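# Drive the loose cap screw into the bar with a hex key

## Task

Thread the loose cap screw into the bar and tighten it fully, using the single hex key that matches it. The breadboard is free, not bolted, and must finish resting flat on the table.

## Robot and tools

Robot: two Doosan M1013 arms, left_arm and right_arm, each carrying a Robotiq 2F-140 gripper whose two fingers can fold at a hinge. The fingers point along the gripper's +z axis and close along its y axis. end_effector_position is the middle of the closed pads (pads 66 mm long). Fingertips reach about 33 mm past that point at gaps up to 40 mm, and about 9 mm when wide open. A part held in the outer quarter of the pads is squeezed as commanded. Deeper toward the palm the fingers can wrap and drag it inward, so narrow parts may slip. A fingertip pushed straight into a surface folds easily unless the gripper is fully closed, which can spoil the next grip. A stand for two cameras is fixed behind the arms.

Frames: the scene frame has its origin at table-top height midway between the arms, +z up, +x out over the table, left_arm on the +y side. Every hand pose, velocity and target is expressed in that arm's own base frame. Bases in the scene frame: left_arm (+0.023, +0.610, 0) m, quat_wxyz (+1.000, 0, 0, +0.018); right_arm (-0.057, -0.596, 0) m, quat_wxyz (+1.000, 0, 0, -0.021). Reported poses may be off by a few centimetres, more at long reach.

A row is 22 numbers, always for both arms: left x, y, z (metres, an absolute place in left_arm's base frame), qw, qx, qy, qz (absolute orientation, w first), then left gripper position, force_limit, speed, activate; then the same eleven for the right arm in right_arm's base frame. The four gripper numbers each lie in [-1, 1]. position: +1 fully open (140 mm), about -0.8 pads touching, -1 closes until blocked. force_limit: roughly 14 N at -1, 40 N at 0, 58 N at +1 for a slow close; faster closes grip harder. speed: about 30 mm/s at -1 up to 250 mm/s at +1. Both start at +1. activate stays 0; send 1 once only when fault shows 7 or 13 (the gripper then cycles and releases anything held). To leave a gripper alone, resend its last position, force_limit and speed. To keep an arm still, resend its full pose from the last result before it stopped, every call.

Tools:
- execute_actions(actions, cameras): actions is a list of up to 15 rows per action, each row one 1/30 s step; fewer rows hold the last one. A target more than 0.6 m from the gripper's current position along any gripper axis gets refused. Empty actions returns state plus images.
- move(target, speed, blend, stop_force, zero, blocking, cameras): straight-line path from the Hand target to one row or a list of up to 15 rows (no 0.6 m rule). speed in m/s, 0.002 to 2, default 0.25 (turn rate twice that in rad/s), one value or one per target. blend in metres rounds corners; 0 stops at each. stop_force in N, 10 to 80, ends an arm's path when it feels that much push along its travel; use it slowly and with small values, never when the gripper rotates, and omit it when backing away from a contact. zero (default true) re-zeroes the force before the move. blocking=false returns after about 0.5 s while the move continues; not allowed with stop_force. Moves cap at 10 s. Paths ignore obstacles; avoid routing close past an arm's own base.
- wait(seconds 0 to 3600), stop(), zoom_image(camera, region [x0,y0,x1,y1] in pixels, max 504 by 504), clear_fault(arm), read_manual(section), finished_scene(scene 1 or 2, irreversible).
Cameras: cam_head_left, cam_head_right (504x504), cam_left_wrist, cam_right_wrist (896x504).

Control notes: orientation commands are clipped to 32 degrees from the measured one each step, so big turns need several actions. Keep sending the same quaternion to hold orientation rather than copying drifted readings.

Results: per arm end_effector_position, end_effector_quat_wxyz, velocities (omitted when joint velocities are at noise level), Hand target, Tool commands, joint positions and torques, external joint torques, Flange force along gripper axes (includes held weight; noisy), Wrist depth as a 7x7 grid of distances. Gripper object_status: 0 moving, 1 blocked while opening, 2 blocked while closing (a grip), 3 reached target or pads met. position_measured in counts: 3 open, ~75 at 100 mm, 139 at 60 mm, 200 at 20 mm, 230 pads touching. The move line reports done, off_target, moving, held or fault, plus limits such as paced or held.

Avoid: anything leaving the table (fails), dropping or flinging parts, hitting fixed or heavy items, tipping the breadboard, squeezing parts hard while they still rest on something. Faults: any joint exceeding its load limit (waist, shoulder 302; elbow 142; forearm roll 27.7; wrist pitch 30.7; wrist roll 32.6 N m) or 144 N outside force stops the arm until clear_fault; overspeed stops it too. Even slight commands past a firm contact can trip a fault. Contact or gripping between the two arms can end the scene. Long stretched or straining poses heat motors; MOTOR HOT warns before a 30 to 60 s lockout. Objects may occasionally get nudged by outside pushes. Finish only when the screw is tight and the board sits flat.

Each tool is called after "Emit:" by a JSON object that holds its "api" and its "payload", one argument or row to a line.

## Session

Emit:
{"api": "execute_actions", "payload": {
  "actions": []
}}

Scene clock: 0.00 s.
left_arm: end_effector_position=(+0.2818, -0.4306, +0.3616) position_measured=3 object_status=3 fault=0 end_effector_quat_wxyz=(-0.211, -0.484, +0.839, -0.128) | right_arm: end_effector_position=(+1.1364, +0.2358, +0.1853) position_measured=3 object_status=3 fault=0 end_effector_quat_wxyz=(+0.029, +0.937, -0.168, +0.305)
Joint positions: left_arm=[-0.757 -0.141 1.915 -0.507 1.271 3.038] | right_arm=[0.26 0.806 0.993 -0.412 0.832 2.385]
Joint velocities: within noise
Joint torques (N m): no reading
External joint torques (N m): no reading
Flange force (N): no reading
Wrist depth (mm): cam_left_wrist=[541 551 538 535 532 542 - / 537 - - 543 - 527 - / - - 477 516 513 511 510 / 513 125 495 504 497 138 117 / - 108 475 - - - 104 / - 101 490 470 488 508 104 / - - 470 472 - - -] | cam_right_wrist=[395 389 385 382 380 372 367 / 374 373 - 364 359 360 351 / 358 356 350 345 345 334 336 / 344 129 336 334 328 136 325 / 86 119 325 320 317 139 98 / - 309 308 307 303 301 94 / - 300 298 297 293 291 77]
Hand target: left_arm +0.2818, -0.4306, +0.3616; -0.211, -0.484, +0.839, -0.128 | right_arm +1.1364, +0.2358, +0.1853; +0.029, +0.937, -0.168, +0.305
Tool commands: left_gripper/position=+1.0 left_gripper/force_limit=+1.0 left_gripper/speed=+1.0 left_gripper/activate=+0.0 right_gripper/position=+1.0 right_gripper/force_limit=+1.0 right_gripper/speed=+1.0 right_gripper/activate=+0.0

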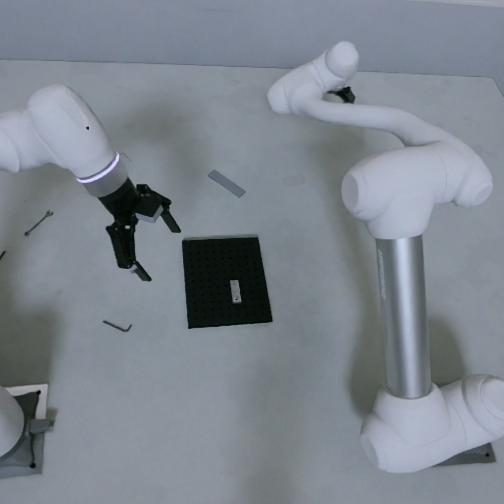

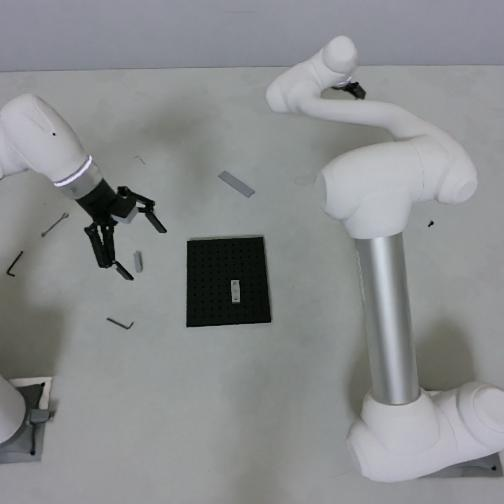

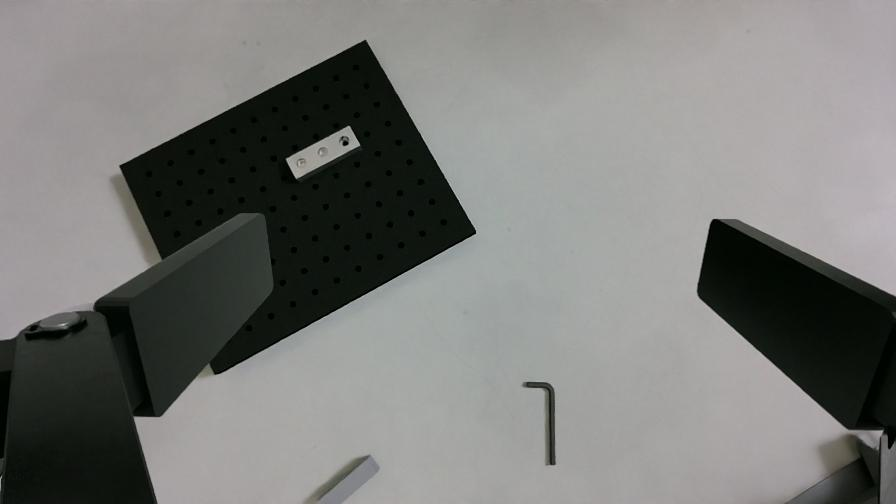

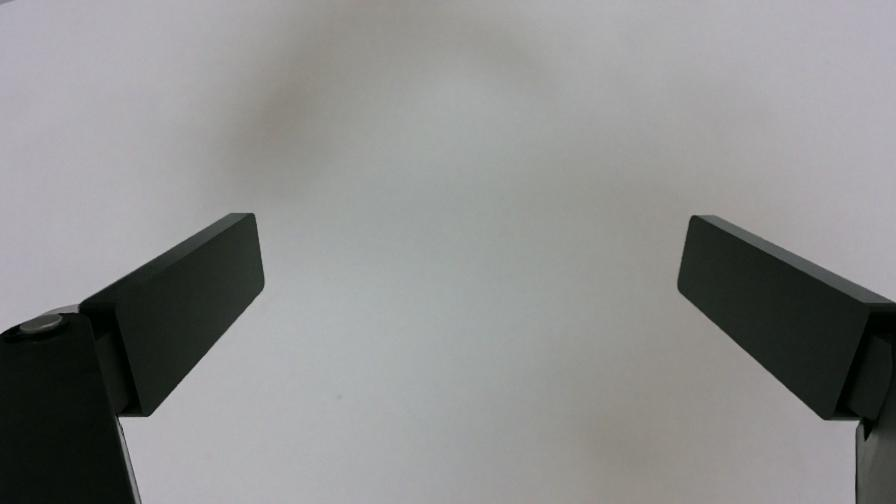

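Emit:
{"api": "move", "payload": {
  "target": [
    [0.40,-0.10,0.50,0,1,0,0,1,1,1,0,0.80,0.10,0.30,0,1,0,0,1,1,1,0],
    [0.40,-0.10,0.50,0,1,0,0,1,1,1,0,0.735,-0.054,0.18,0,1,0,0,0,1,1,0]
  ],
  "speed": 0.4,
  "blend": [0.05,0],
  "cameras": ["all"]
}}

Scene clock: 22.53 s.
left_arm: end_effector_position=(+0.4000, -0.1000, +0.5000) position_measured=3 object_status=3 fault=0 end_effector_quat_wxyz=(+0.000, +1.000, +0.000, +0.000) | right_arm: end_effector_position=(+0.7350, -0.0540, +0.1800) position_measured=129 object_status=0 fault=0 end_effector_quat_wxyz=(+0.000, +1.000, +0.000, +0.000)
Joint positions: left_arm=[-0.329 -0.232 1.666 0 1.708 1.242] | right_arm=[-0.12 0.366 1.607 0 1.168 1.451]
Joint torques (N m): left_arm=[4.45 -21.28 -42.8 4.18 0.32 0.45] | right_arm=[-0.35 -71.4 -38.59 4.34 -0.64 -0.07]
External joint torques (N m): left_arm=[-4.32 3.55 1.2 0.11 -0.38 -0.45] | right_arm=[0.16 -4.76 -0.46 -0.34 0.58 0.07]
Flange force (N): left_arm=[0.6 12.1 2.2] | right_arm=[-5.7 -0.7 -4.5]
Wrist depth (mm): cam_left_wrist=[- 575 567 568 620 563 546 / 612 600 612 614 602 - 565 / 626 617 612 615 626 - - / 677 125 - - 656 140 116 / - 108 - - 693 130 104 / - 478 546 670 739 - 104 / - 459 509 539 793 - -] | cam_right_wrist=[281 283 284 281 284 284 285 / 295 297 296 298 297 298 300 / 308 314 313 313 314 316 314 / 338 332 134 334 147 336 339 / 346 86 86 348 147 93 90 / - 69 69 377 380 - 72 / - 68 408 412 406 - -]
Hand target: left_arm +0.4000, -0.1000, +0.5000; +0.000, +1.000, +0.000, +0.000 | right_arm +0.7350, -0.0540, +0.1800; +0.000, +1.000, +0.000, +0.000
Off the commanded pose: left_arm 0.000 m, 0 deg | right_arm 0.000 m, 0 deg.
move: done

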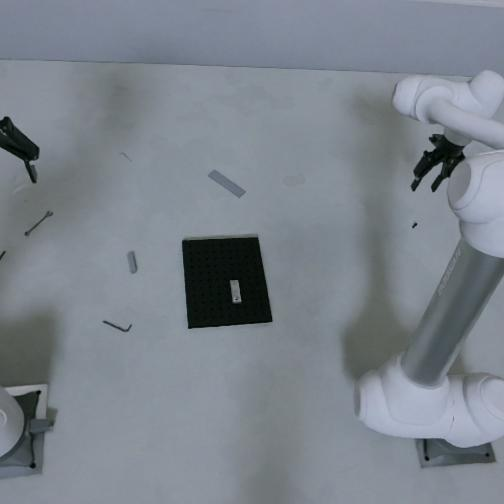

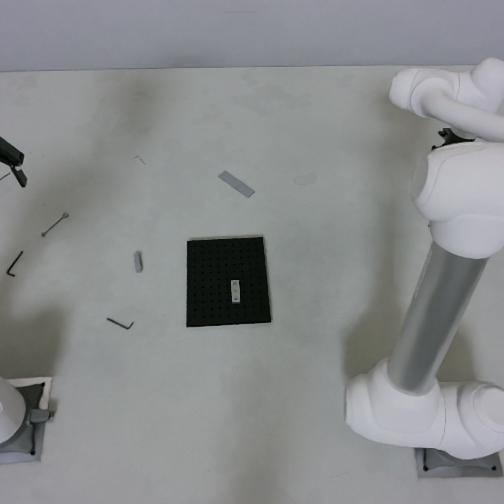

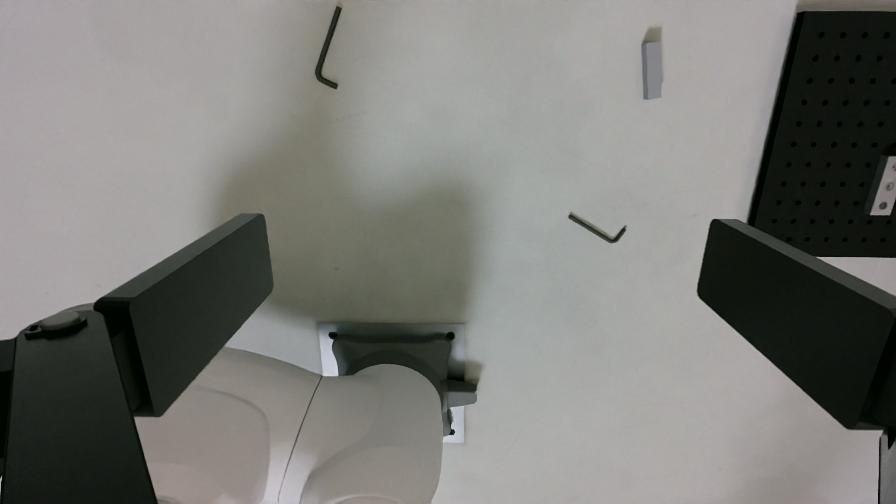

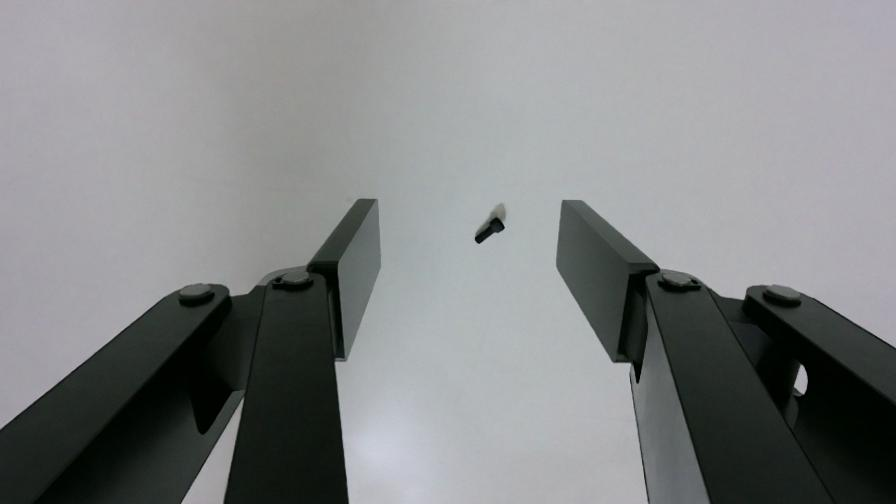

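Emit:
{"api": "zoom_image", "payload": {
  "camera": "cam_right_wrist",
  "region": [460, 200, 520, 260]
}}

Emit:
{"api": "zoom_image", "payload": {
  "camera": "cam_left_wrist",
  "region": [290, 0, 370, 100]
}}

Emit:
{"api": "zoom_image", "payload": {
  "camera": "cam_left_wrist",
  "region": [560, 200, 640, 260]
}}

Emit:
{"api": "zoom_image", "payload": {
  "camera": "cam_head_left",
  "region": [205, 260, 265, 320]
}}

Emit:
{"api": "zoom_image", "payload": {
  "camera": "cam_head_right",
  "region": [0, 140, 180, 340]
}}

Scaled by 8.400 from the camera's image (finer frame: 1280x720).

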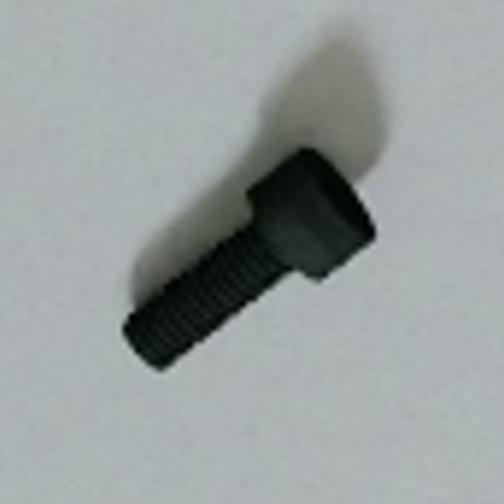

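Scaled by 5.040 from the camera's image (finer frame: 1280x720).

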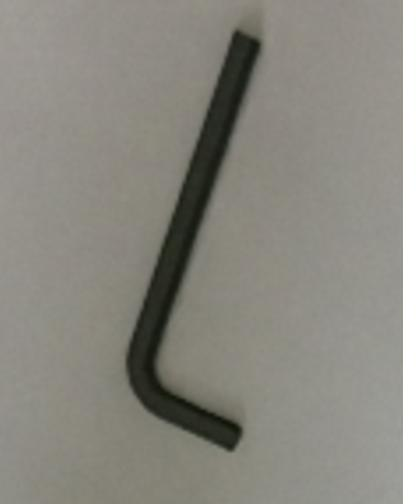

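Scaled by 6.300 from the camera's image (finer frame: 1280x720).

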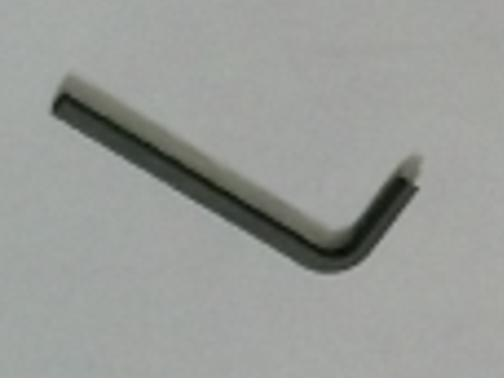

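Scaled by 8.400 from the camera's image (finer frame: 720x720).

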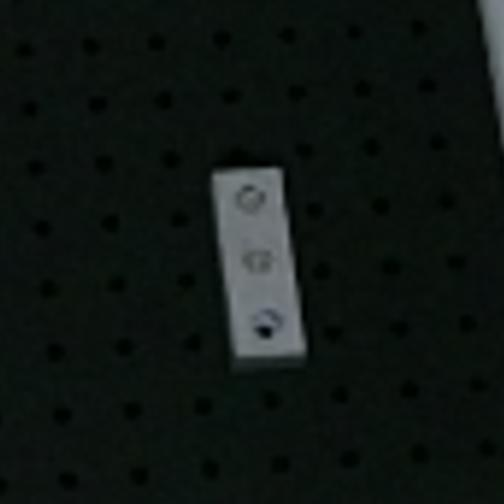

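Scaled by 2.520 from the camera's image (finer frame: 720x720).

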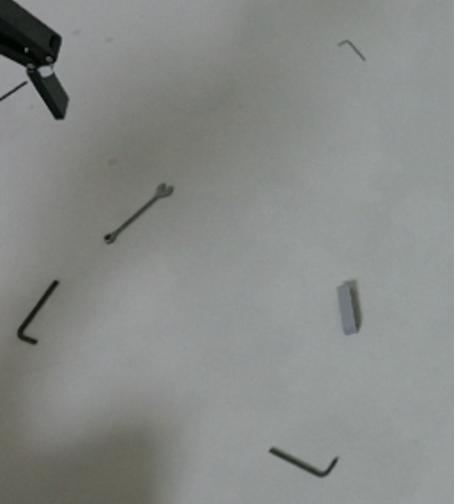

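Emit:
{"api": "move", "payload": {
  "target": [0.461,0.083,0.12,0,0.2053,0.9787,0,-0.2,1,1,0,0.7208,-0.110,0.12,0,0.9146,-0.4043,0,-0.2,1,1,0],
  "speed": 0.4,
  "cameras": ["cam_left_wrist","cam_right_wrist"]
}}

Emit:
{"api": "zoom_image", "payload": {
  "camera": "cam_left_wrist",
  "region": [380, 80, 600, 330]
}}

Emit:
{"api": "zoom_image", "payload": {
  "camera": "cam_right_wrist",
  "region": [420, 210, 500, 310]
}}

Scene clock: 50.37 s.
left_arm: end_effector_position=(+0.4610, +0.0831, +0.1200) position_measured=154 object_status=3 fault=0 end_effector_quat_wxyz=(+0.000, +0.205, +0.979, +0.000) | right_arm: end_effector_position=(+0.7208, -0.1100, +0.1200) position_measured=154 object_status=3 fault=0 end_effector_quat_wxyz=(+0.000, +0.915, -0.404, +0.000)
Joint positions: left_arm=[0.105 0.014 2.166 0 0.962 -1.053] | right_arm=[-0.199 0.397 1.681 0 1.063 2.204]
Joint torques (N m): left_arm=[4.35 -39.73 -35.24 3.43 0.46 0.43] | right_arm=[-0.31 -72.14 -36.89 4.16 -0.62 0.03]
External joint torques (N m): left_arm=[-4.39 3.89 0.72 0.14 -0.44 -0.43] | right_arm=[0.24 -5.29 -0.2 -0.38 0.57 -0.03]
Flange force (N): left_arm=[-9.3 -6.1 6.0] | right_arm=[-5.4 4.0 -5.3]
Wrist depth (mm): cam_left_wrist=[- 231 230 228 228 - 226 / - 242 - 239 240 - 235 / - 257 253 246 - - 251 / 277 272 - - 134 263 261 / 286 80 83 279 134 91 - / - - - - - - - / - - - 309 - - -] | cam_right_wrist=[226 227 228 228 228 229 229 / 237 239 240 240 241 240 245 / 251 251 253 252 255 252 255 / 265 266 261 265 137 274 271 / 279 81 91 286 117 88 280 / - 69 65 305 - - 69 / - 72 - 325 - - -]
Hand target: left_arm +0.4610, +0.0830, +0.1200; +0.000, +0.205, +0.979, +0.000 | right_arm +0.7208, -0.1100, +0.1200; +0.000, +0.915, -0.404, +0.000
Off the commanded pose: left_arm 0.000 m, 0 deg | right_arm 0.000 m, 0 deg.
move: done

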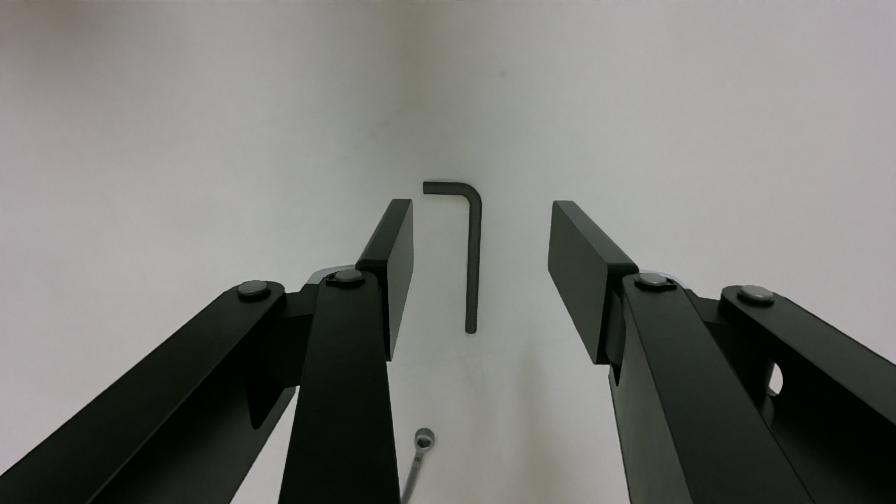

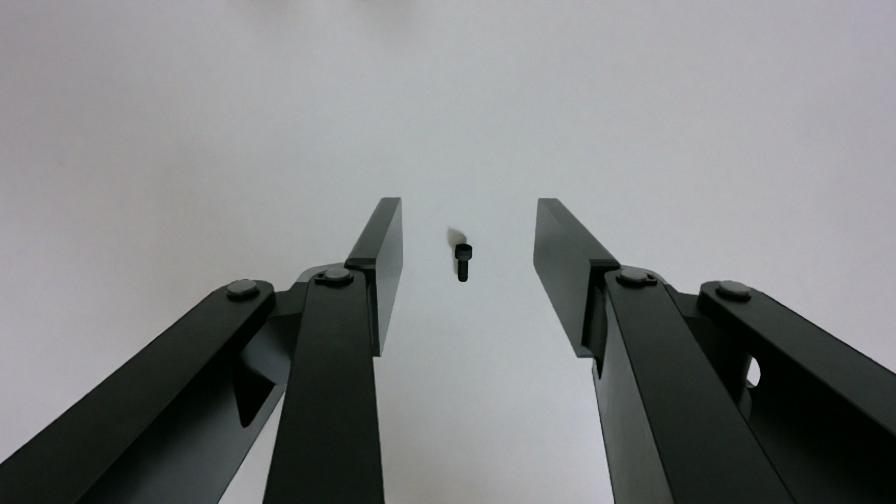

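Scaled by 2.016 from the camera's image (finer frame: 1280x720).

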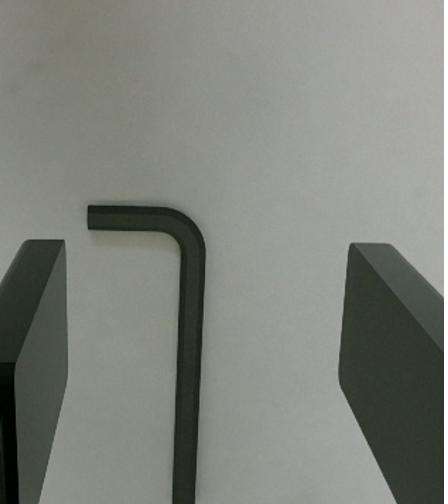

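Scaled by 5.040 from the camera's image (finer frame: 1280x720).

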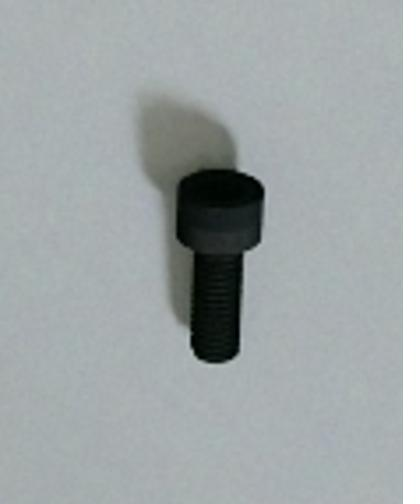

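Emit:
{"api": "move", "payload": {
  "target": [0.2355,-0.3136,0.12,0,0.5,-0.866,0,-0.2,1,1,0,0.7208,-0.110,0.12,0,0.9146,-0.4043,0,-0.2,1,1,0],
  "speed": 0.5,
  "cameras": ["cam_left_wrist"]
}}

Emit:
{"api": "zoom_image", "payload": {
  "camera": "cam_left_wrist",
  "region": [380, 80, 600, 330]
}}

Scene clock: 62.80 s.
left_arm: end_effector_position=(+0.2355, -0.3136, +0.1200) position_measured=154 object_status=3 fault=0 end_effector_quat_wxyz=(+0.000, -0.500, +0.866, +0.000) | right_arm: end_effector_position=(+0.7208, -0.1100, +0.1200) position_measured=154 object_status=3 fault=0 end_effector_quat_wxyz=(+0.000, +0.915, -0.404, +0.000)
Joint positions: left_arm=[-1.015 -0.114 2.285 0 0.97 -3.633] | right_arm=[-0.199 0.397 1.681 0 1.063 2.204]
Joint torques (N m): left_arm=[4.58 -26.44 -35.48 3.43 0.39 0.44] | right_arm=[0.06 -72.45 -36.5 4.09 -0.66 -0.09]
External joint torques (N m): left_arm=[-4.54 3.54 0.78 0.1 -0.42 -0.44] | right_arm=[-0.19 -4.67 -0.59 -0.31 0.61 0.09]
Flange force (N): left_arm=[13.3 1.2 6.1] | right_arm=[-3.8 3.2 -5.2]
Wrist depth (mm): cam_left_wrist=[- 232 231 - 226 227 - / - - 244 - - - - / - - 255 - 248 - - / - 266 265 264 138 - - / - 78 83 - - 91 - / - - - - - - - / - - - 327 - - -] | cam_right_wrist=[226 227 227 228 231 230 230 / 237 238 238 240 241 241 243 / 253 253 252 255 253 257 256 / 264 267 261 266 137 271 271 / 283 81 91 284 117 88 281 / - 69 65 305 - - 70 / - 72 - 324 - - -]
Hand target: left_arm +0.2355, -0.3136, +0.1200; +0.000, -0.500, +0.866, +0.000 | right_arm +0.7208, -0.1100, +0.1200; +0.000, +0.915, -0.404, +0.000
Off the commanded pose: left_arm 0.000 m, 0 deg | right_arm 0.000 m, 0 deg.
move: done

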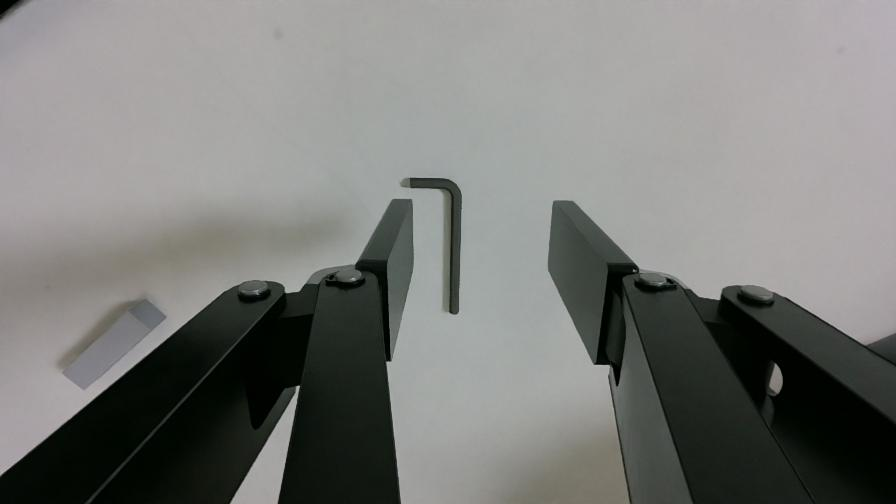

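Scaled by 2.016 from the camera's image (finer frame: 1280x720).

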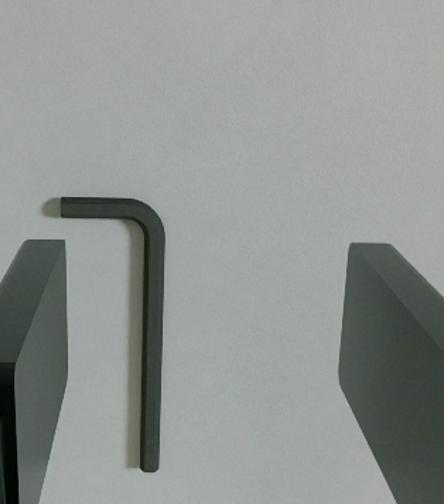

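Emit:
{"api": "move", "payload": {
  "target": [
    [0.2629,-0.2858,0.07,-0.0609,0.4874,-0.8704,-0.0341,-0.5,1,1,0,0.6979,-0.0871,0.06,-0.0212,0.9133,-0.4037,-0.0479,-0.45,1,1,0],
    [0.2629,-0.2858,0.0356,-0.0609,0.4874,-0.8704,-0.0341,-0.5,1,1,0,0.6979,-0.0871,0.0352,-0.0212,0.9133,-0.4037,-0.0479,-0.45,1,1,0]
  ],
  "speed": [0.3,0.06],
  "cameras": ["cam_left_wrist","cam_right_wrist"]
}}

Emit:
{"api": "zoom_image", "payload": {
  "camera": "cam_left_wrist",
  "region": [380, 80, 580, 350]
}}

Emit:
{"api": "zoom_image", "payload": {
  "camera": "cam_right_wrist",
  "region": [390, 170, 550, 310]
}}

Scene clock: 87.20 s.
left_arm: end_effector_position=(+0.2629, -0.2858, +0.0356) position_measured=192 object_status=3 fault=0 end_effector_quat_wxyz=(+0.061, -0.487, +0.870, +0.034) | right_arm: end_effector_position=(+0.6979, -0.0871, +0.0352) position_measured=186 object_status=3 fault=0 end_effector_quat_wxyz=(-0.021, +0.913, -0.404, -0.048)
Joint positions: left_arm=[-1.023 0.031 2.356 0.169 0.826 -3.735] | right_arm=[-0.202 0.476 1.744 0.073 1.008 2.159]
Joint torques (N m): left_arm=[4.11 -36.21 -29.72 2.99 0.63 0.42] | right_arm=[-0.16 -75.55 -33.47 3.96 -0.4 -0.02]
External joint torques (N m): left_arm=[-4.02 3.86 0.57 0.13 -0.45 -0.42] | right_arm=[0.05 -6.21 -0.4 -0.38 0.59 0.02]
Flange force (N): left_arm=[12.6 0.2 6.6] | right_arm=[-6.0 4.2 -6.8]
Wrist depth (mm): cam_left_wrist=[- - 147 - 143 149 144 / - - 159 158 155 153 155 / - - - 165 - - 165 / - 181 178 - 157 175 - / - - 83 - - 93 190 / - - - - - - - / - - - - - - -] | cam_right_wrist=[144 144 145 145 145 146 146 / 154 154 155 154 155 156 156 / 165 165 165 166 166 168 168 / 177 178 176 174 174 180 181 / 192 186 86 192 92 87 197 / - 66 73 205 - 76 66 / - - - 236 - - -]
Hand target: left_arm +0.2629, -0.2858, +0.0356; +0.061, -0.487, +0.870, +0.034 | right_arm +0.6979, -0.0871, +0.0352; -0.021, +0.913, -0.404, -0.048
Off the commanded pose: left_arm 0.000 m, 0 deg | right_arm 0.000 m, 0 deg.
move: done

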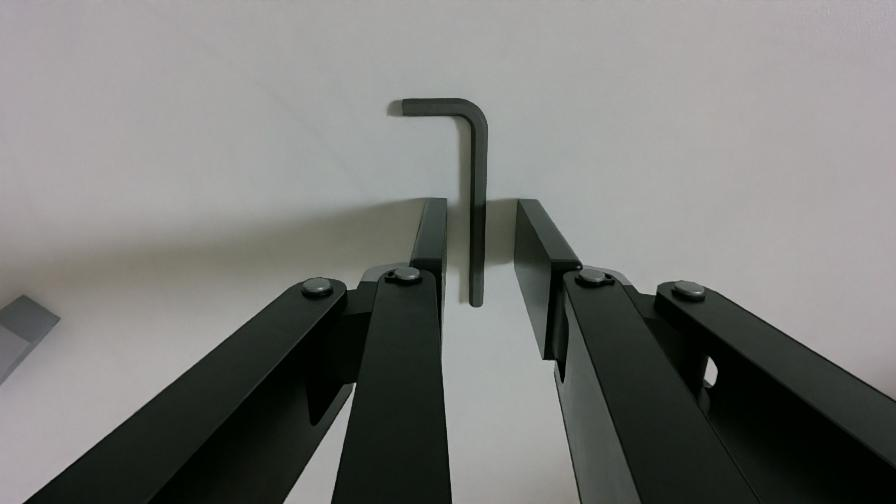

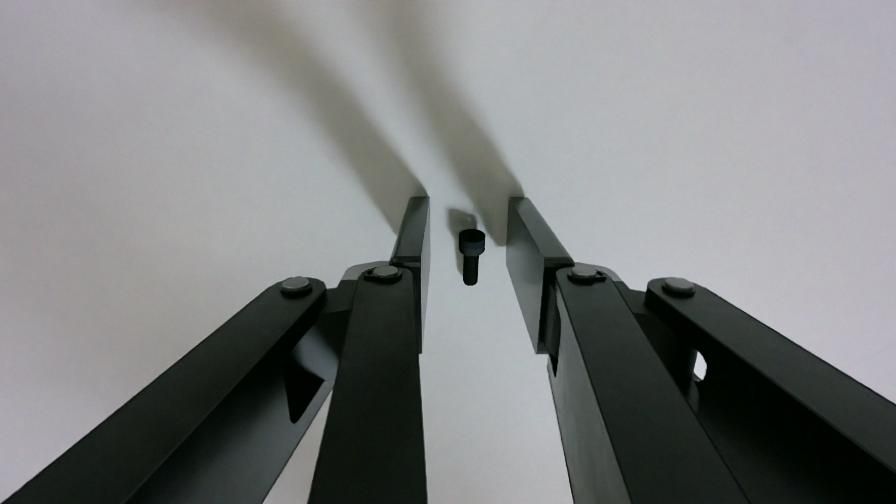

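Scaled by 1.867 from the camera's image (finer frame: 1280x720).

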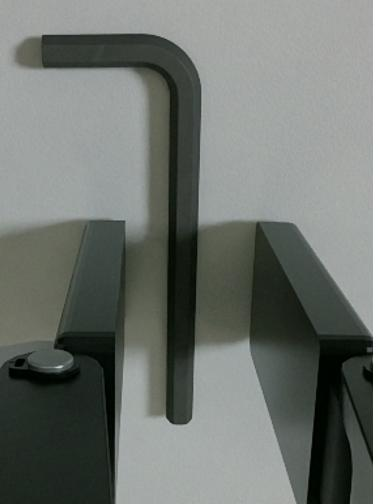

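Scaled by 3.150 from the camera's image (finer frame: 1280x720).

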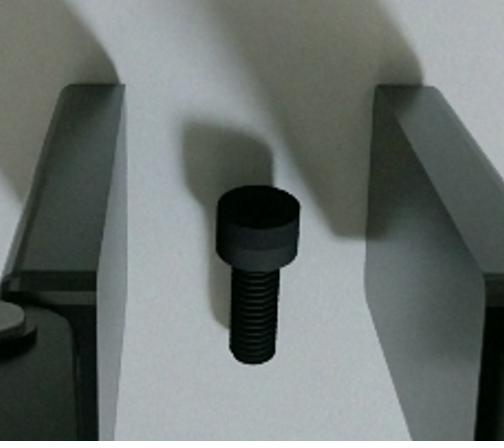

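Emit:
{"api": "move", "payload": {
  "target": [
    [0.2646,-0.2868,0.0356,-0.0609,0.4874,-0.8704,-0.0341,-0.5,1,1,0,0.6979,-0.0871,0.0352,-0.0212,0.9133,-0.4037,-0.0479,-0.45,1,1,0]
  ],
  "speed": 0.05
}}

Emit:
{"api": "move", "payload": {
  "target": [
    [0.2646,-0.2868,0.0356,-0.0609,0.4874,-0.8704,-0.0341,-1,0,-1,0,0.6979,-0.0871,0.0352,-0.0212,0.9133,-0.4037,-0.0479,-1,-0.3,-1,0]
  ]
}}

Emit:
{"api": "move", "payload": {
  "target": [
    [0.2646,-0.2868,0.12,-0.0609,0.4874,-0.8704,-0.0341,-1,0,-1,0,0.6979,-0.0871,0.12,-0.0212,0.9133,-0.4037,-0.0479,-1,-0.3,-1,0]
  ],
  "speed": 0.15,
  "cameras": ["cam_left_wrist","cam_right_wrist"]
}}

Emit:
{"api": "zoom_image", "payload": {
  "camera": "cam_right_wrist",
  "region": [420, 190, 520, 310]
}}

Scene clock: 96.40 s.
left_arm: end_effector_position=(+0.2646, -0.2868, +0.0356) position_measured=192 object_status=3 fault=0 end_effector_quat_wxyz=(+0.061, -0.487, +0.870, +0.034) | right_arm: end_effector_position=(+0.6979, -0.0871, +0.0352) position_measured=186 object_status=3 fault=0 end_effector_quat_wxyz=(-0.021, +0.913, -0.404, -0.048)
Joint positions: left_arm=[-1.021 0.034 2.353 0.17 0.826 -3.732] | right_arm=[-0.202 0.476 1.744 0.073 1.008 2.159]
Joint torques (N m): left_arm=[4.37 -36.34 -29.74 3 0.62 0.44] | right_arm=[0.38 -75.69 -33.72 3.89 -0.42 0.03]
External joint torques (N m): left_arm=[-4.06 3.55 0.6 0.12 -0.44 -0.44] | right_arm=[-0.07 -5.76 0.13 -0.33 0.63 -0.03]
Flange force (N): left_arm=[12.4 0.8 6.1] | right_arm=[-6.2 4.7 -6.0]
Wrist depth (mm): cam_left_wrist=[146 146 - 147 - - - / 154 155 - 150 160 159 158 / - - - 162 164 166 162 / 185 - 176 169 123 175 - / 197 - 83 183 - 93 - / - - - 214 - - - / - - - - - - -] | cam_right_wrist=[144 144 145 145 145 146 147 / 154 154 154 155 155 156 157 / 165 166 165 166 167 167 168 / 177 178 176 174 174 180 181 / 193 187 86 191 92 87 197 / - 66 73 210 - 76 66 / - - - 236 - - -]
Hand target: left_arm +0.2646, -0.2868, +0.0356; +0.061, -0.487, +0.870, +0.034 | right_arm +0.6979, -0.0871, +0.0352; -0.021, +0.913, -0.404, -0.048
Off the commanded pose: left_arm 0.000 m, 0 deg | right_arm 0.000 m, 0 deg.
move: done

Scene clock: 97.60 s.
left_arm: end_effector_position=(+0.2646, -0.2868, +0.0356) position_measured=225 object_status=0 fault=0 end_effector_quat_wxyz=(+0.061, -0.487, +0.870, +0.034) | right_arm: end_effector_position=(+0.6979, -0.0871, +0.0352) position_measured=217 object_status=2 fault=0 end_effector_quat_wxyz=(-0.021, +0.913, -0.404, -0.048)
Joint positions: left_arm=[-1.021 0.034 2.353 0.17 0.826 -3.732] | right_arm=[-0.202 0.476 1.744 0.073 1.008 2.159]
Joint torques (N m): left_arm=[4.47 -33.1 -27.44 2.91 0.02 0.44] | right_arm=[-0.08 -74.69 -32.82 3.94 -0.33 -0.03]
External joint torques (N m): left_arm=[-4.39 0.44 -1.77 0.22 0.16 -0.44] | right_arm=[0 -6.47 -0.88 -0.37 0.52 0.03]
Flange force (N): left_arm=[11.7 2.0 -2.5] | right_arm=[-5.5 3.9 -7.3]
Wrist depth (mm): cam_left_wrist=[- 146 - - - 146 145 / - 156 157 - - 155 - / 171 167 167 166 - - - / 185 180 182 114 176 180 177 / - - 87 94 - 187 193 / - - - - - - - / - - - - - - -] | cam_right_wrist=[144 144 144 145 145 146 146 / 154 154 154 155 156 156 156 / 165 165 165 166 167 167 168 / 178 178 179 134 177 180 181 / 193 190 - 81 92 86 197 / 207 - - 65 - 74 207 / - - - - - - -]
Hand target: left_arm +0.2646, -0.2868, +0.0356; +0.061, -0.487, +0.870, +0.034 | right_arm +0.6979, -0.0871, +0.0352; -0.021, +0.913, -0.404, -0.048
Off the commanded pose: left_arm 0.000 m, 0 deg | right_arm 0.000 m, 0 deg.
move: done

Scene clock: 98.50 s.
left_arm: end_effector_position=(+0.2646, -0.2868, +0.1200) position_measured=225 object_status=2 fault=0 end_effector_quat_wxyz=(+0.061, -0.487, +0.870, +0.034) | right_arm: end_effector_position=(+0.6979, -0.0871, +0.1200) position_measured=217 object_status=2 fault=0 end_effector_quat_wxyz=(-0.021, +0.913, -0.404, -0.048)
Joint positions: left_arm=[-1.021 -0.087 2.269 0.145 1.028 -3.692] | right_arm=[-0.202 0.4 1.681 0.068 1.146 2.17]
Joint torques (N m): left_arm=[4.41 -29.13 -35.67 3.67 0.56 0.43] | right_arm=[0.15 -71.65 -36.18 4.2 -0.33 -0.03]
External joint torques (N m): left_arm=[-4.43 3.52 0.98 0.08 -0.39 -0.43] | right_arm=[-0.21 -5.64 -0.74 -0.29 0.52 0.03]
Flange force (N): left_arm=[13.1 1.0 4.7] | right_arm=[-5.1 4.1 -5.5]
Wrist depth (mm): cam_left_wrist=[221 225 223 224 - - - / - 242 234 232 - - - / - 257 258 252 - - - / 279 262 271 119 271 - - / 304 - 86 94 - - 290 / - - - - - - 310 / - - - - - - -] | cam_right_wrist=[222 221 221 221 222 222 222 / 236 236 236 237 236 237 239 / 253 254 254 253 253 255 256 / 273 272 273 122 270 274 275 / 295 289 - 81 92 86 297 / 315 - - 66 - 74 314 / - - - - - - -]
Hand target: left_arm +0.2646, -0.2868, +0.1200; +0.061, -0.487, +0.870, +0.034 | right_arm +0.6979, -0.0871, +0.1200; -0.021, +0.913, -0.404, -0.048
Off the commanded pose: left_arm 0.000 m, 0 deg | right_arm 0.000 m, 0 deg.
move: done

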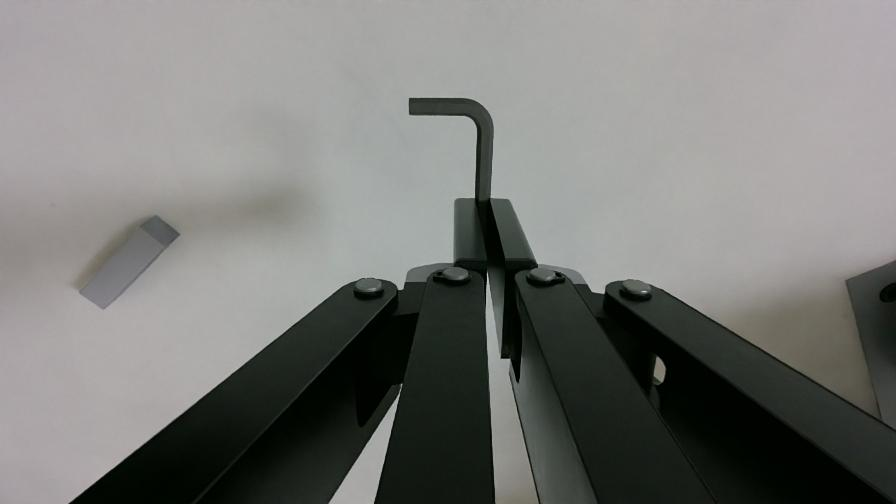

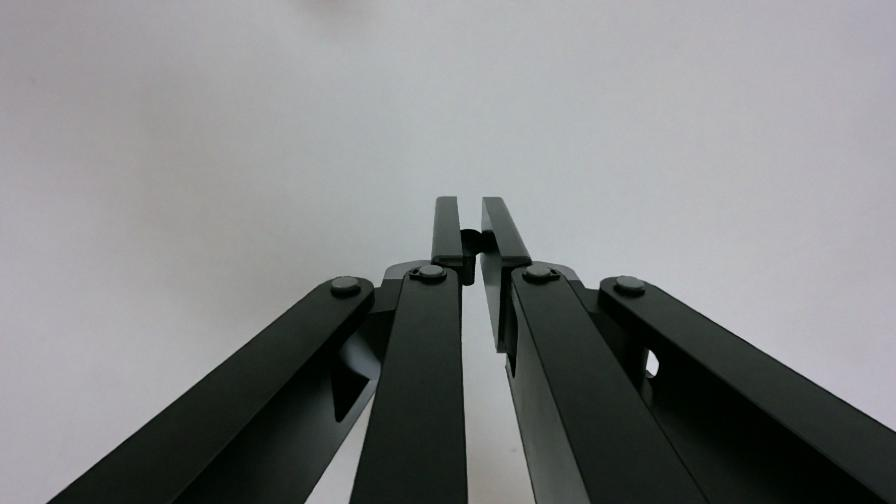

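Scaled by 4.200 from the camera's image (finer frame: 1280x720).

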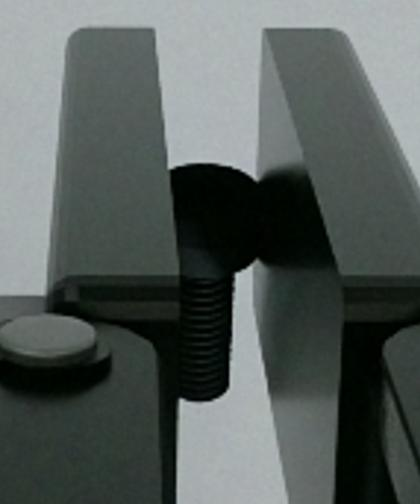

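Emit:
{"api": "move", "payload": {
  "target": [
    [0.38,-0.22,0.30,0,-0.5913,0.8065,0,-1,0,-1,0,0.60,0.10,0.28,0,0.9659,0.2588,0,-1,-0.3,-1,0],
    [0.42,-0.20,0.35,-0.529,-0.446,0.608,-0.388,-1,0,-1,0,0.50,0.30,0.30,0,0.5913,0.8065,0,-1,-0.3,-1,0],
    [0.42,-0.20,0.35,-0.529,-0.446,0.608,-0.388,-1,0,-1,0,0.46,0.40,0.25,0.5075,-0.4592,-0.6261,-0.3722,-1,-0.3,-1,0],
    [0.42,-0.20,0.35,-0.529,-0.446,0.608,-0.388,-1,0,-1,0,0.391,0.570,0.115,0.5075,-0.4592,-0.6261,-0.3722,-1,-0.3,-1,0]
  ],
  "speed": [0.4,0.4,0.4,0.25],
  "blend": [0.03,0.03,0.03,0],
  "cameras": ["all"]
}}

Emit:
{"api": "zoom_image", "payload": {
  "camera": "cam_right_wrist",
  "region": [400, 190, 600, 390]
}}

Scene clock: 118.70 s.
left_arm: end_effector_position=(+0.4200, -0.2000, +0.3500) position_measured=225 object_status=2 fault=0 end_effector_quat_wxyz=(+0.529, +0.446, -0.608, +0.388) | right_arm: end_effector_position=(+0.3910, +0.5700, +0.1150) position_measured=217 object_status=2 fault=0 end_effector_quat_wxyz=(-0.508, +0.459, +0.626, +0.372)
Joint positions: left_arm=[0.152 0.176 2.111 -1.156 1.812 -2.342] | right_arm=[0.426 0.527 2.17 1.589 1.331 -1.115]
Joint torques (N m): left_arm=[4.32 -49.7 -28.56 -0.85 2.57 0.45] | right_arm=[-0.28 -69.59 -22.76 1.5 1.88 0.02]
External joint torques (N m): left_arm=[-4.14 3.64 0.59 0.3 -0.59 -0.45] | right_arm=[0.31 -5.08 0.45 -0.38 0.58 -0.02]
Flange force (N): left_arm=[-3.9 -7.3 6.1] | right_arm=[8.5 -4.9 -3.3]
Wrist depth (mm): cam_left_wrist=[2113 2323 724 - 865 3631 - / - - 777 1517 955 3069 - / - 1167 1035 763 1126 3532 3069 / - 865 892 115 125 886 2387 / 630 693 86 94 - - - / 565 - - - - - - / - - - - - - -] | cam_right_wrist=[3229 - 702 2674 2462 - 2005 / 679 695 721 736 749 572 674 / 464 466 442 428 471 441 440 / 352 354 370 117 307 353 354 / 287 296 - 81 92 86 248 / 246 - - 66 - 74 209 / - - - - - - -]
Hand target: left_arm +0.4200, -0.2000, +0.3500; +0.529, +0.446, -0.608, +0.388 | right_arm +0.3910, +0.5700, +0.1150; -0.508, +0.459, +0.626, +0.372
Off the commanded pose: left_arm 0.000 m, 0 deg | right_arm 0.000 m, 0 deg.
move: done

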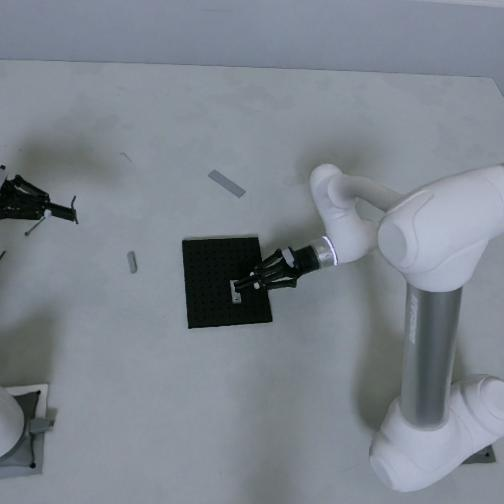

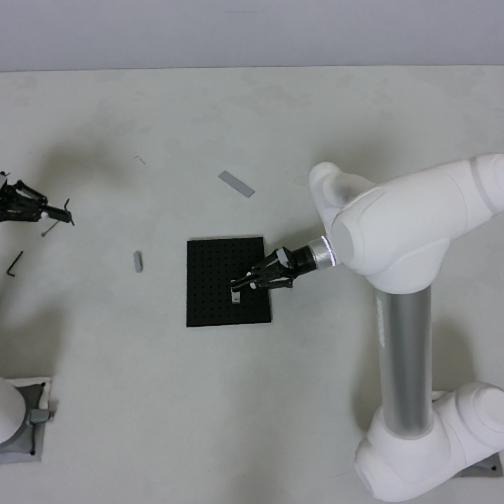

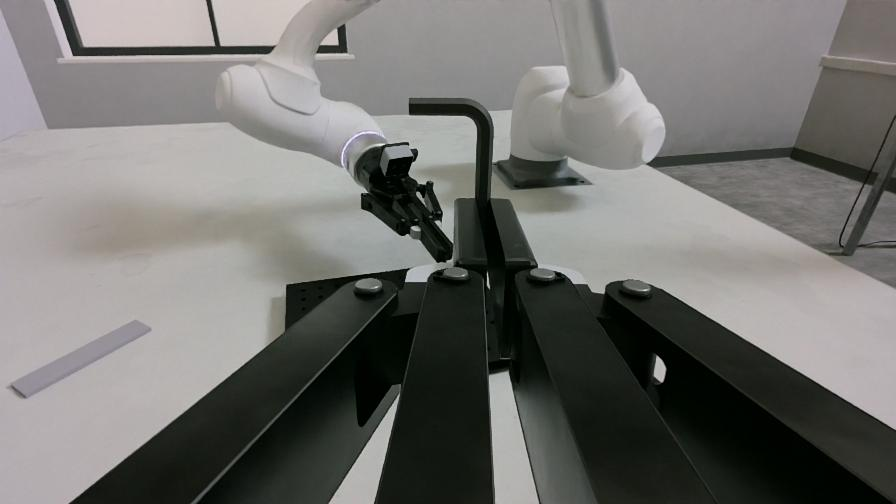

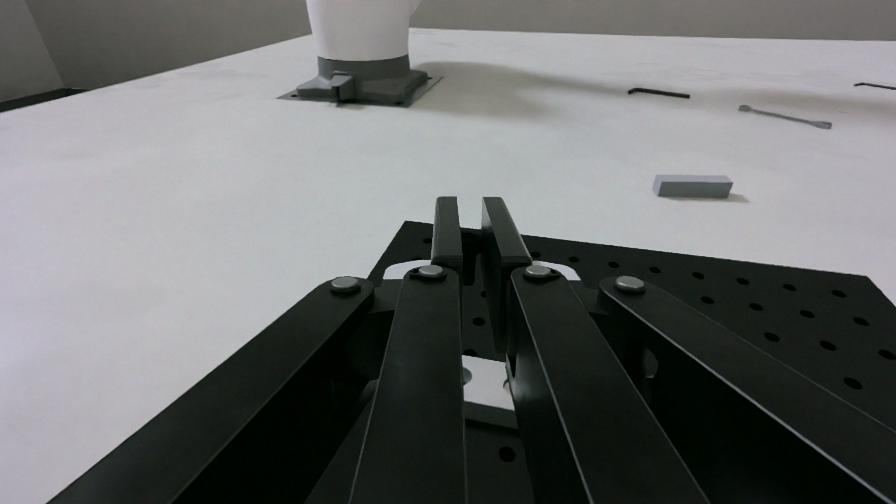

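Scaled by 2.520 from the camera's image (finer frame: 1280x720).

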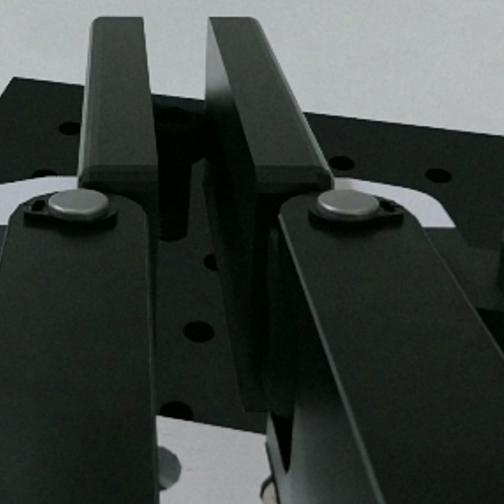

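Emit:
{"api": "move", "payload": {
  "target": [
    [0.42,-0.20,0.35,-0.529,-0.446,0.608,-0.388,-1,0,-1,0,0.3859,0.5673,0.095,0.5075,-0.4592,-0.6261,-0.3722,-1,-0.3,-1,0]
  ],
  "speed": 0.1,
  "cameras": ["cam_right_wrist"]
}}

Emit:
{"api": "zoom_image", "payload": {
  "camera": "cam_right_wrist",
  "region": [430, 210, 530, 370]
}}

Scene clock: 171.10 s.
left_arm: end_effector_position=(+0.4200, -0.2000, +0.3500) position_measured=225 object_status=2 fault=0 end_effector_quat_wxyz=(+0.529, +0.446, -0.608, +0.388) | right_arm: end_effector_position=(+0.3859, +0.5673, +0.0950) position_measured=217 object_status=2 fault=0 end_effector_quat_wxyz=(-0.508, +0.459, +0.626, +0.372)
Joint positions: left_arm=[0.152 0.176 2.111 -1.156 1.812 -2.342] | right_arm=[0.425 0.558 2.182 1.599 1.332 -1.16]
Joint torques (N m): left_arm=[4.33 -49.93 -28.67 -0.86 2.5 0.43] | right_arm=[0.17 -70.96 -21.18 1.38 1.94 0.08]
External joint torques (N m): left_arm=[-4.41 3.97 0.72 0.29 -0.52 -0.43] | right_arm=[-0.1 -5.11 0.34 -0.37 0.58 -0.08]
Flange force (N): left_arm=[-4.4 -7.7 6.4] | right_arm=[8.6 -4.4 -3.9]
Wrist depth (mm): cam_left_wrist=[2242 2113 777 - 898 - - / 2772 - 741 1508 969 3737 - / - 1052 958 1199 1126 3223 3033 / - 874 857 115 124 826 2323 / - - 87 94 - 710 689 / - - - - - - - / - - - - - - -] | cam_right_wrist=[- 3229 708 787 1213 2368 2125 / 608 615 565 570 617 681 629 / 449 418 418 419 417 416 395 / 300 317 331 121 270 271 272 / 255 265 - 81 92 86 219 / 220 - - 69 - 74 183 / - - - - - - -]
Hand target: left_arm +0.4200, -0.2000, +0.3500; +0.529, +0.446, -0.608, +0.388 | right_arm +0.3859, +0.5673, +0.0950; -0.508, +0.459, +0.626, +0.372
Off the commanded pose: left_arm 0.000 m, 0 deg | right_arm 0.000 m, 0 deg.
move: done

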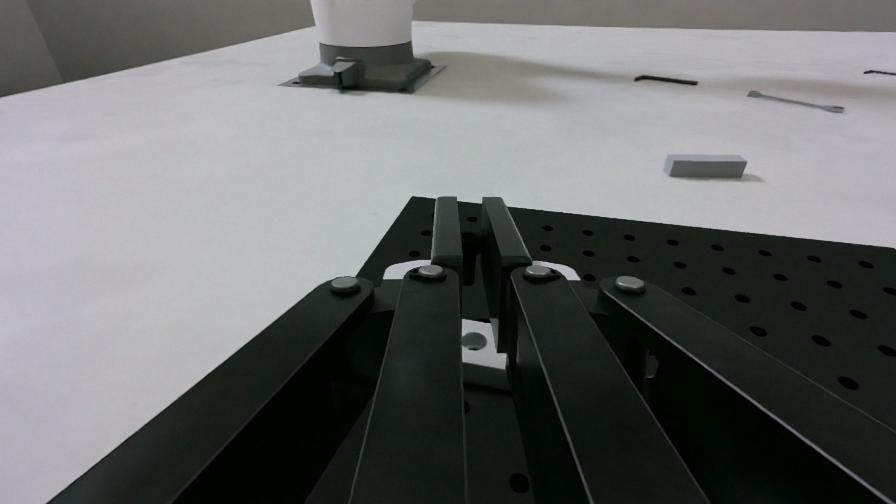

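Scaled by 3.150 from the camera's image (finer frame: 1280x720).

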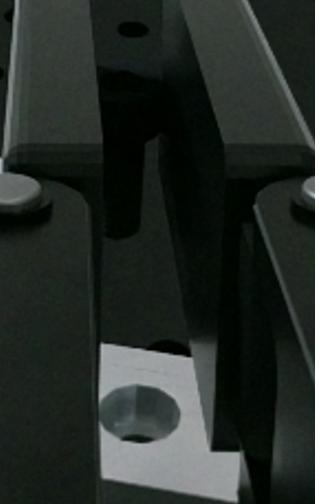

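Emit:
{"api": "zoom_image", "payload": {
  "camera": "cam_right_wrist",
  "region": [450, 220, 500, 300]
}}

Scaled by 6.300 from the camera's image (finer frame: 1280x720).

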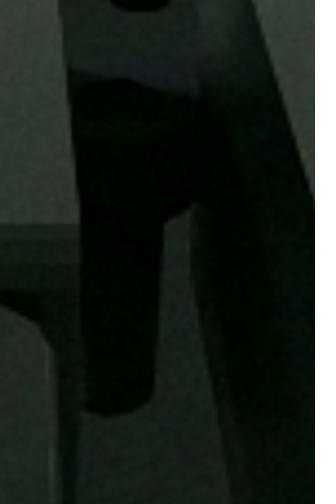

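Emit:
{"api": "move", "payload": {
  "target": [
    [0.42,-0.20,0.35,-0.529,-0.446,0.608,-0.388,-1,0,-1,0,0.3884,0.5681,0.082,0.4684,-0.4810,-0.6559,-0.3435,-1,-0.3,-1,0]
  ],
  "speed": 0.1,
  "cameras": ["cam_right_wrist"]
}}

Emit:
{"api": "zoom_image", "payload": {
  "camera": "cam_right_wrist",
  "region": [430, 210, 530, 350]
}}

Scene clock: 187.30 s.
left_arm: end_effector_position=(+0.4200, -0.2000, +0.3500) position_measured=225 object_status=2 fault=0 end_effector_quat_wxyz=(+0.529, +0.446, -0.608, +0.388) | right_arm: end_effector_position=(+0.3884, +0.5681, +0.0820) position_measured=217 object_status=2 fault=0 end_effector_quat_wxyz=(-0.469, +0.481, +0.656, +0.344)
Joint positions: left_arm=[0.152 0.176 2.111 -1.156 1.812 -2.342] | right_arm=[0.444 0.515 2.171 1.544 1.214 -1.088]
Joint torques (N m): left_arm=[4.43 -49.77 -28.56 -0.86 2.5 0.43] | right_arm=[0.2 -68.81 -23.44 1.54 1.71 0.08]
External joint torques (N m): left_arm=[-4.61 3.82 0.53 0.28 -0.52 -0.43] | right_arm=[-0.1 -5.31 0.41 -0.33 0.64 -0.08]
Flange force (N): left_arm=[-4.0 -8.0 6.6] | right_arm=[8.1 -5.0 -5.2]
Wrist depth (mm): cam_left_wrist=[2167 2344 741 - - - - / 1999 - 747 - 984 - - / 1131 1116 808 732 1092 3033 3106 / 818 - - 115 - - 2344 / 635 - 86 94 - - 714 / 553 - - - - - - / - - - - - - -] | cam_right_wrist=[586 604 612 620 634 629 628 / 421 425 456 508 435 406 447 / 326 329 329 284 287 337 339 / 267 267 267 122 231 232 233 / 224 232 - 81 92 86 195 / 199 - - 69 - 74 170 / - - - - - - -]
Hand target: left_arm +0.4200, -0.2000, +0.3500; +0.529, +0.446, -0.608, +0.388 | right_arm +0.3884, +0.5681, +0.0820; -0.469, +0.481, +0.656, +0.344
Off the commanded pose: left_arm 0.000 m, 0 deg | right_arm 0.000 m, 0 deg.
move: done

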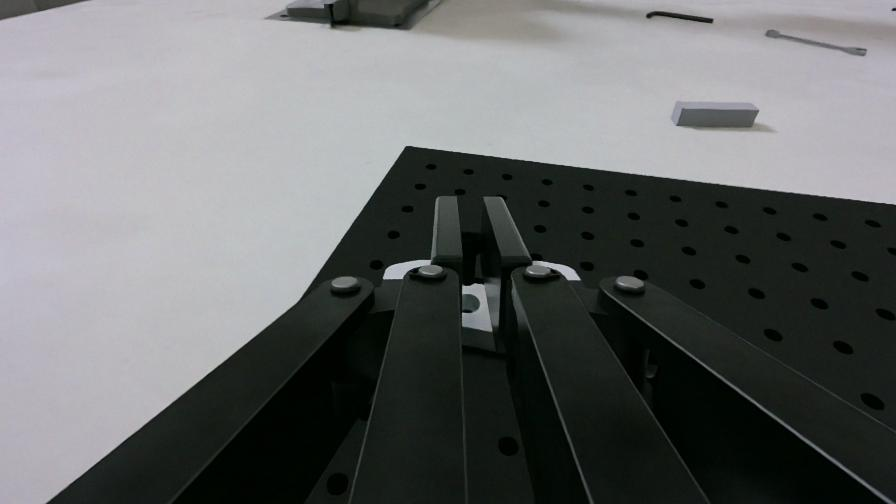

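Scaled by 3.600 from the camera's image (finer frame: 1280x720).

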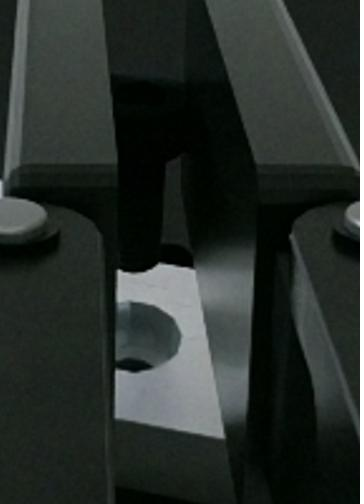

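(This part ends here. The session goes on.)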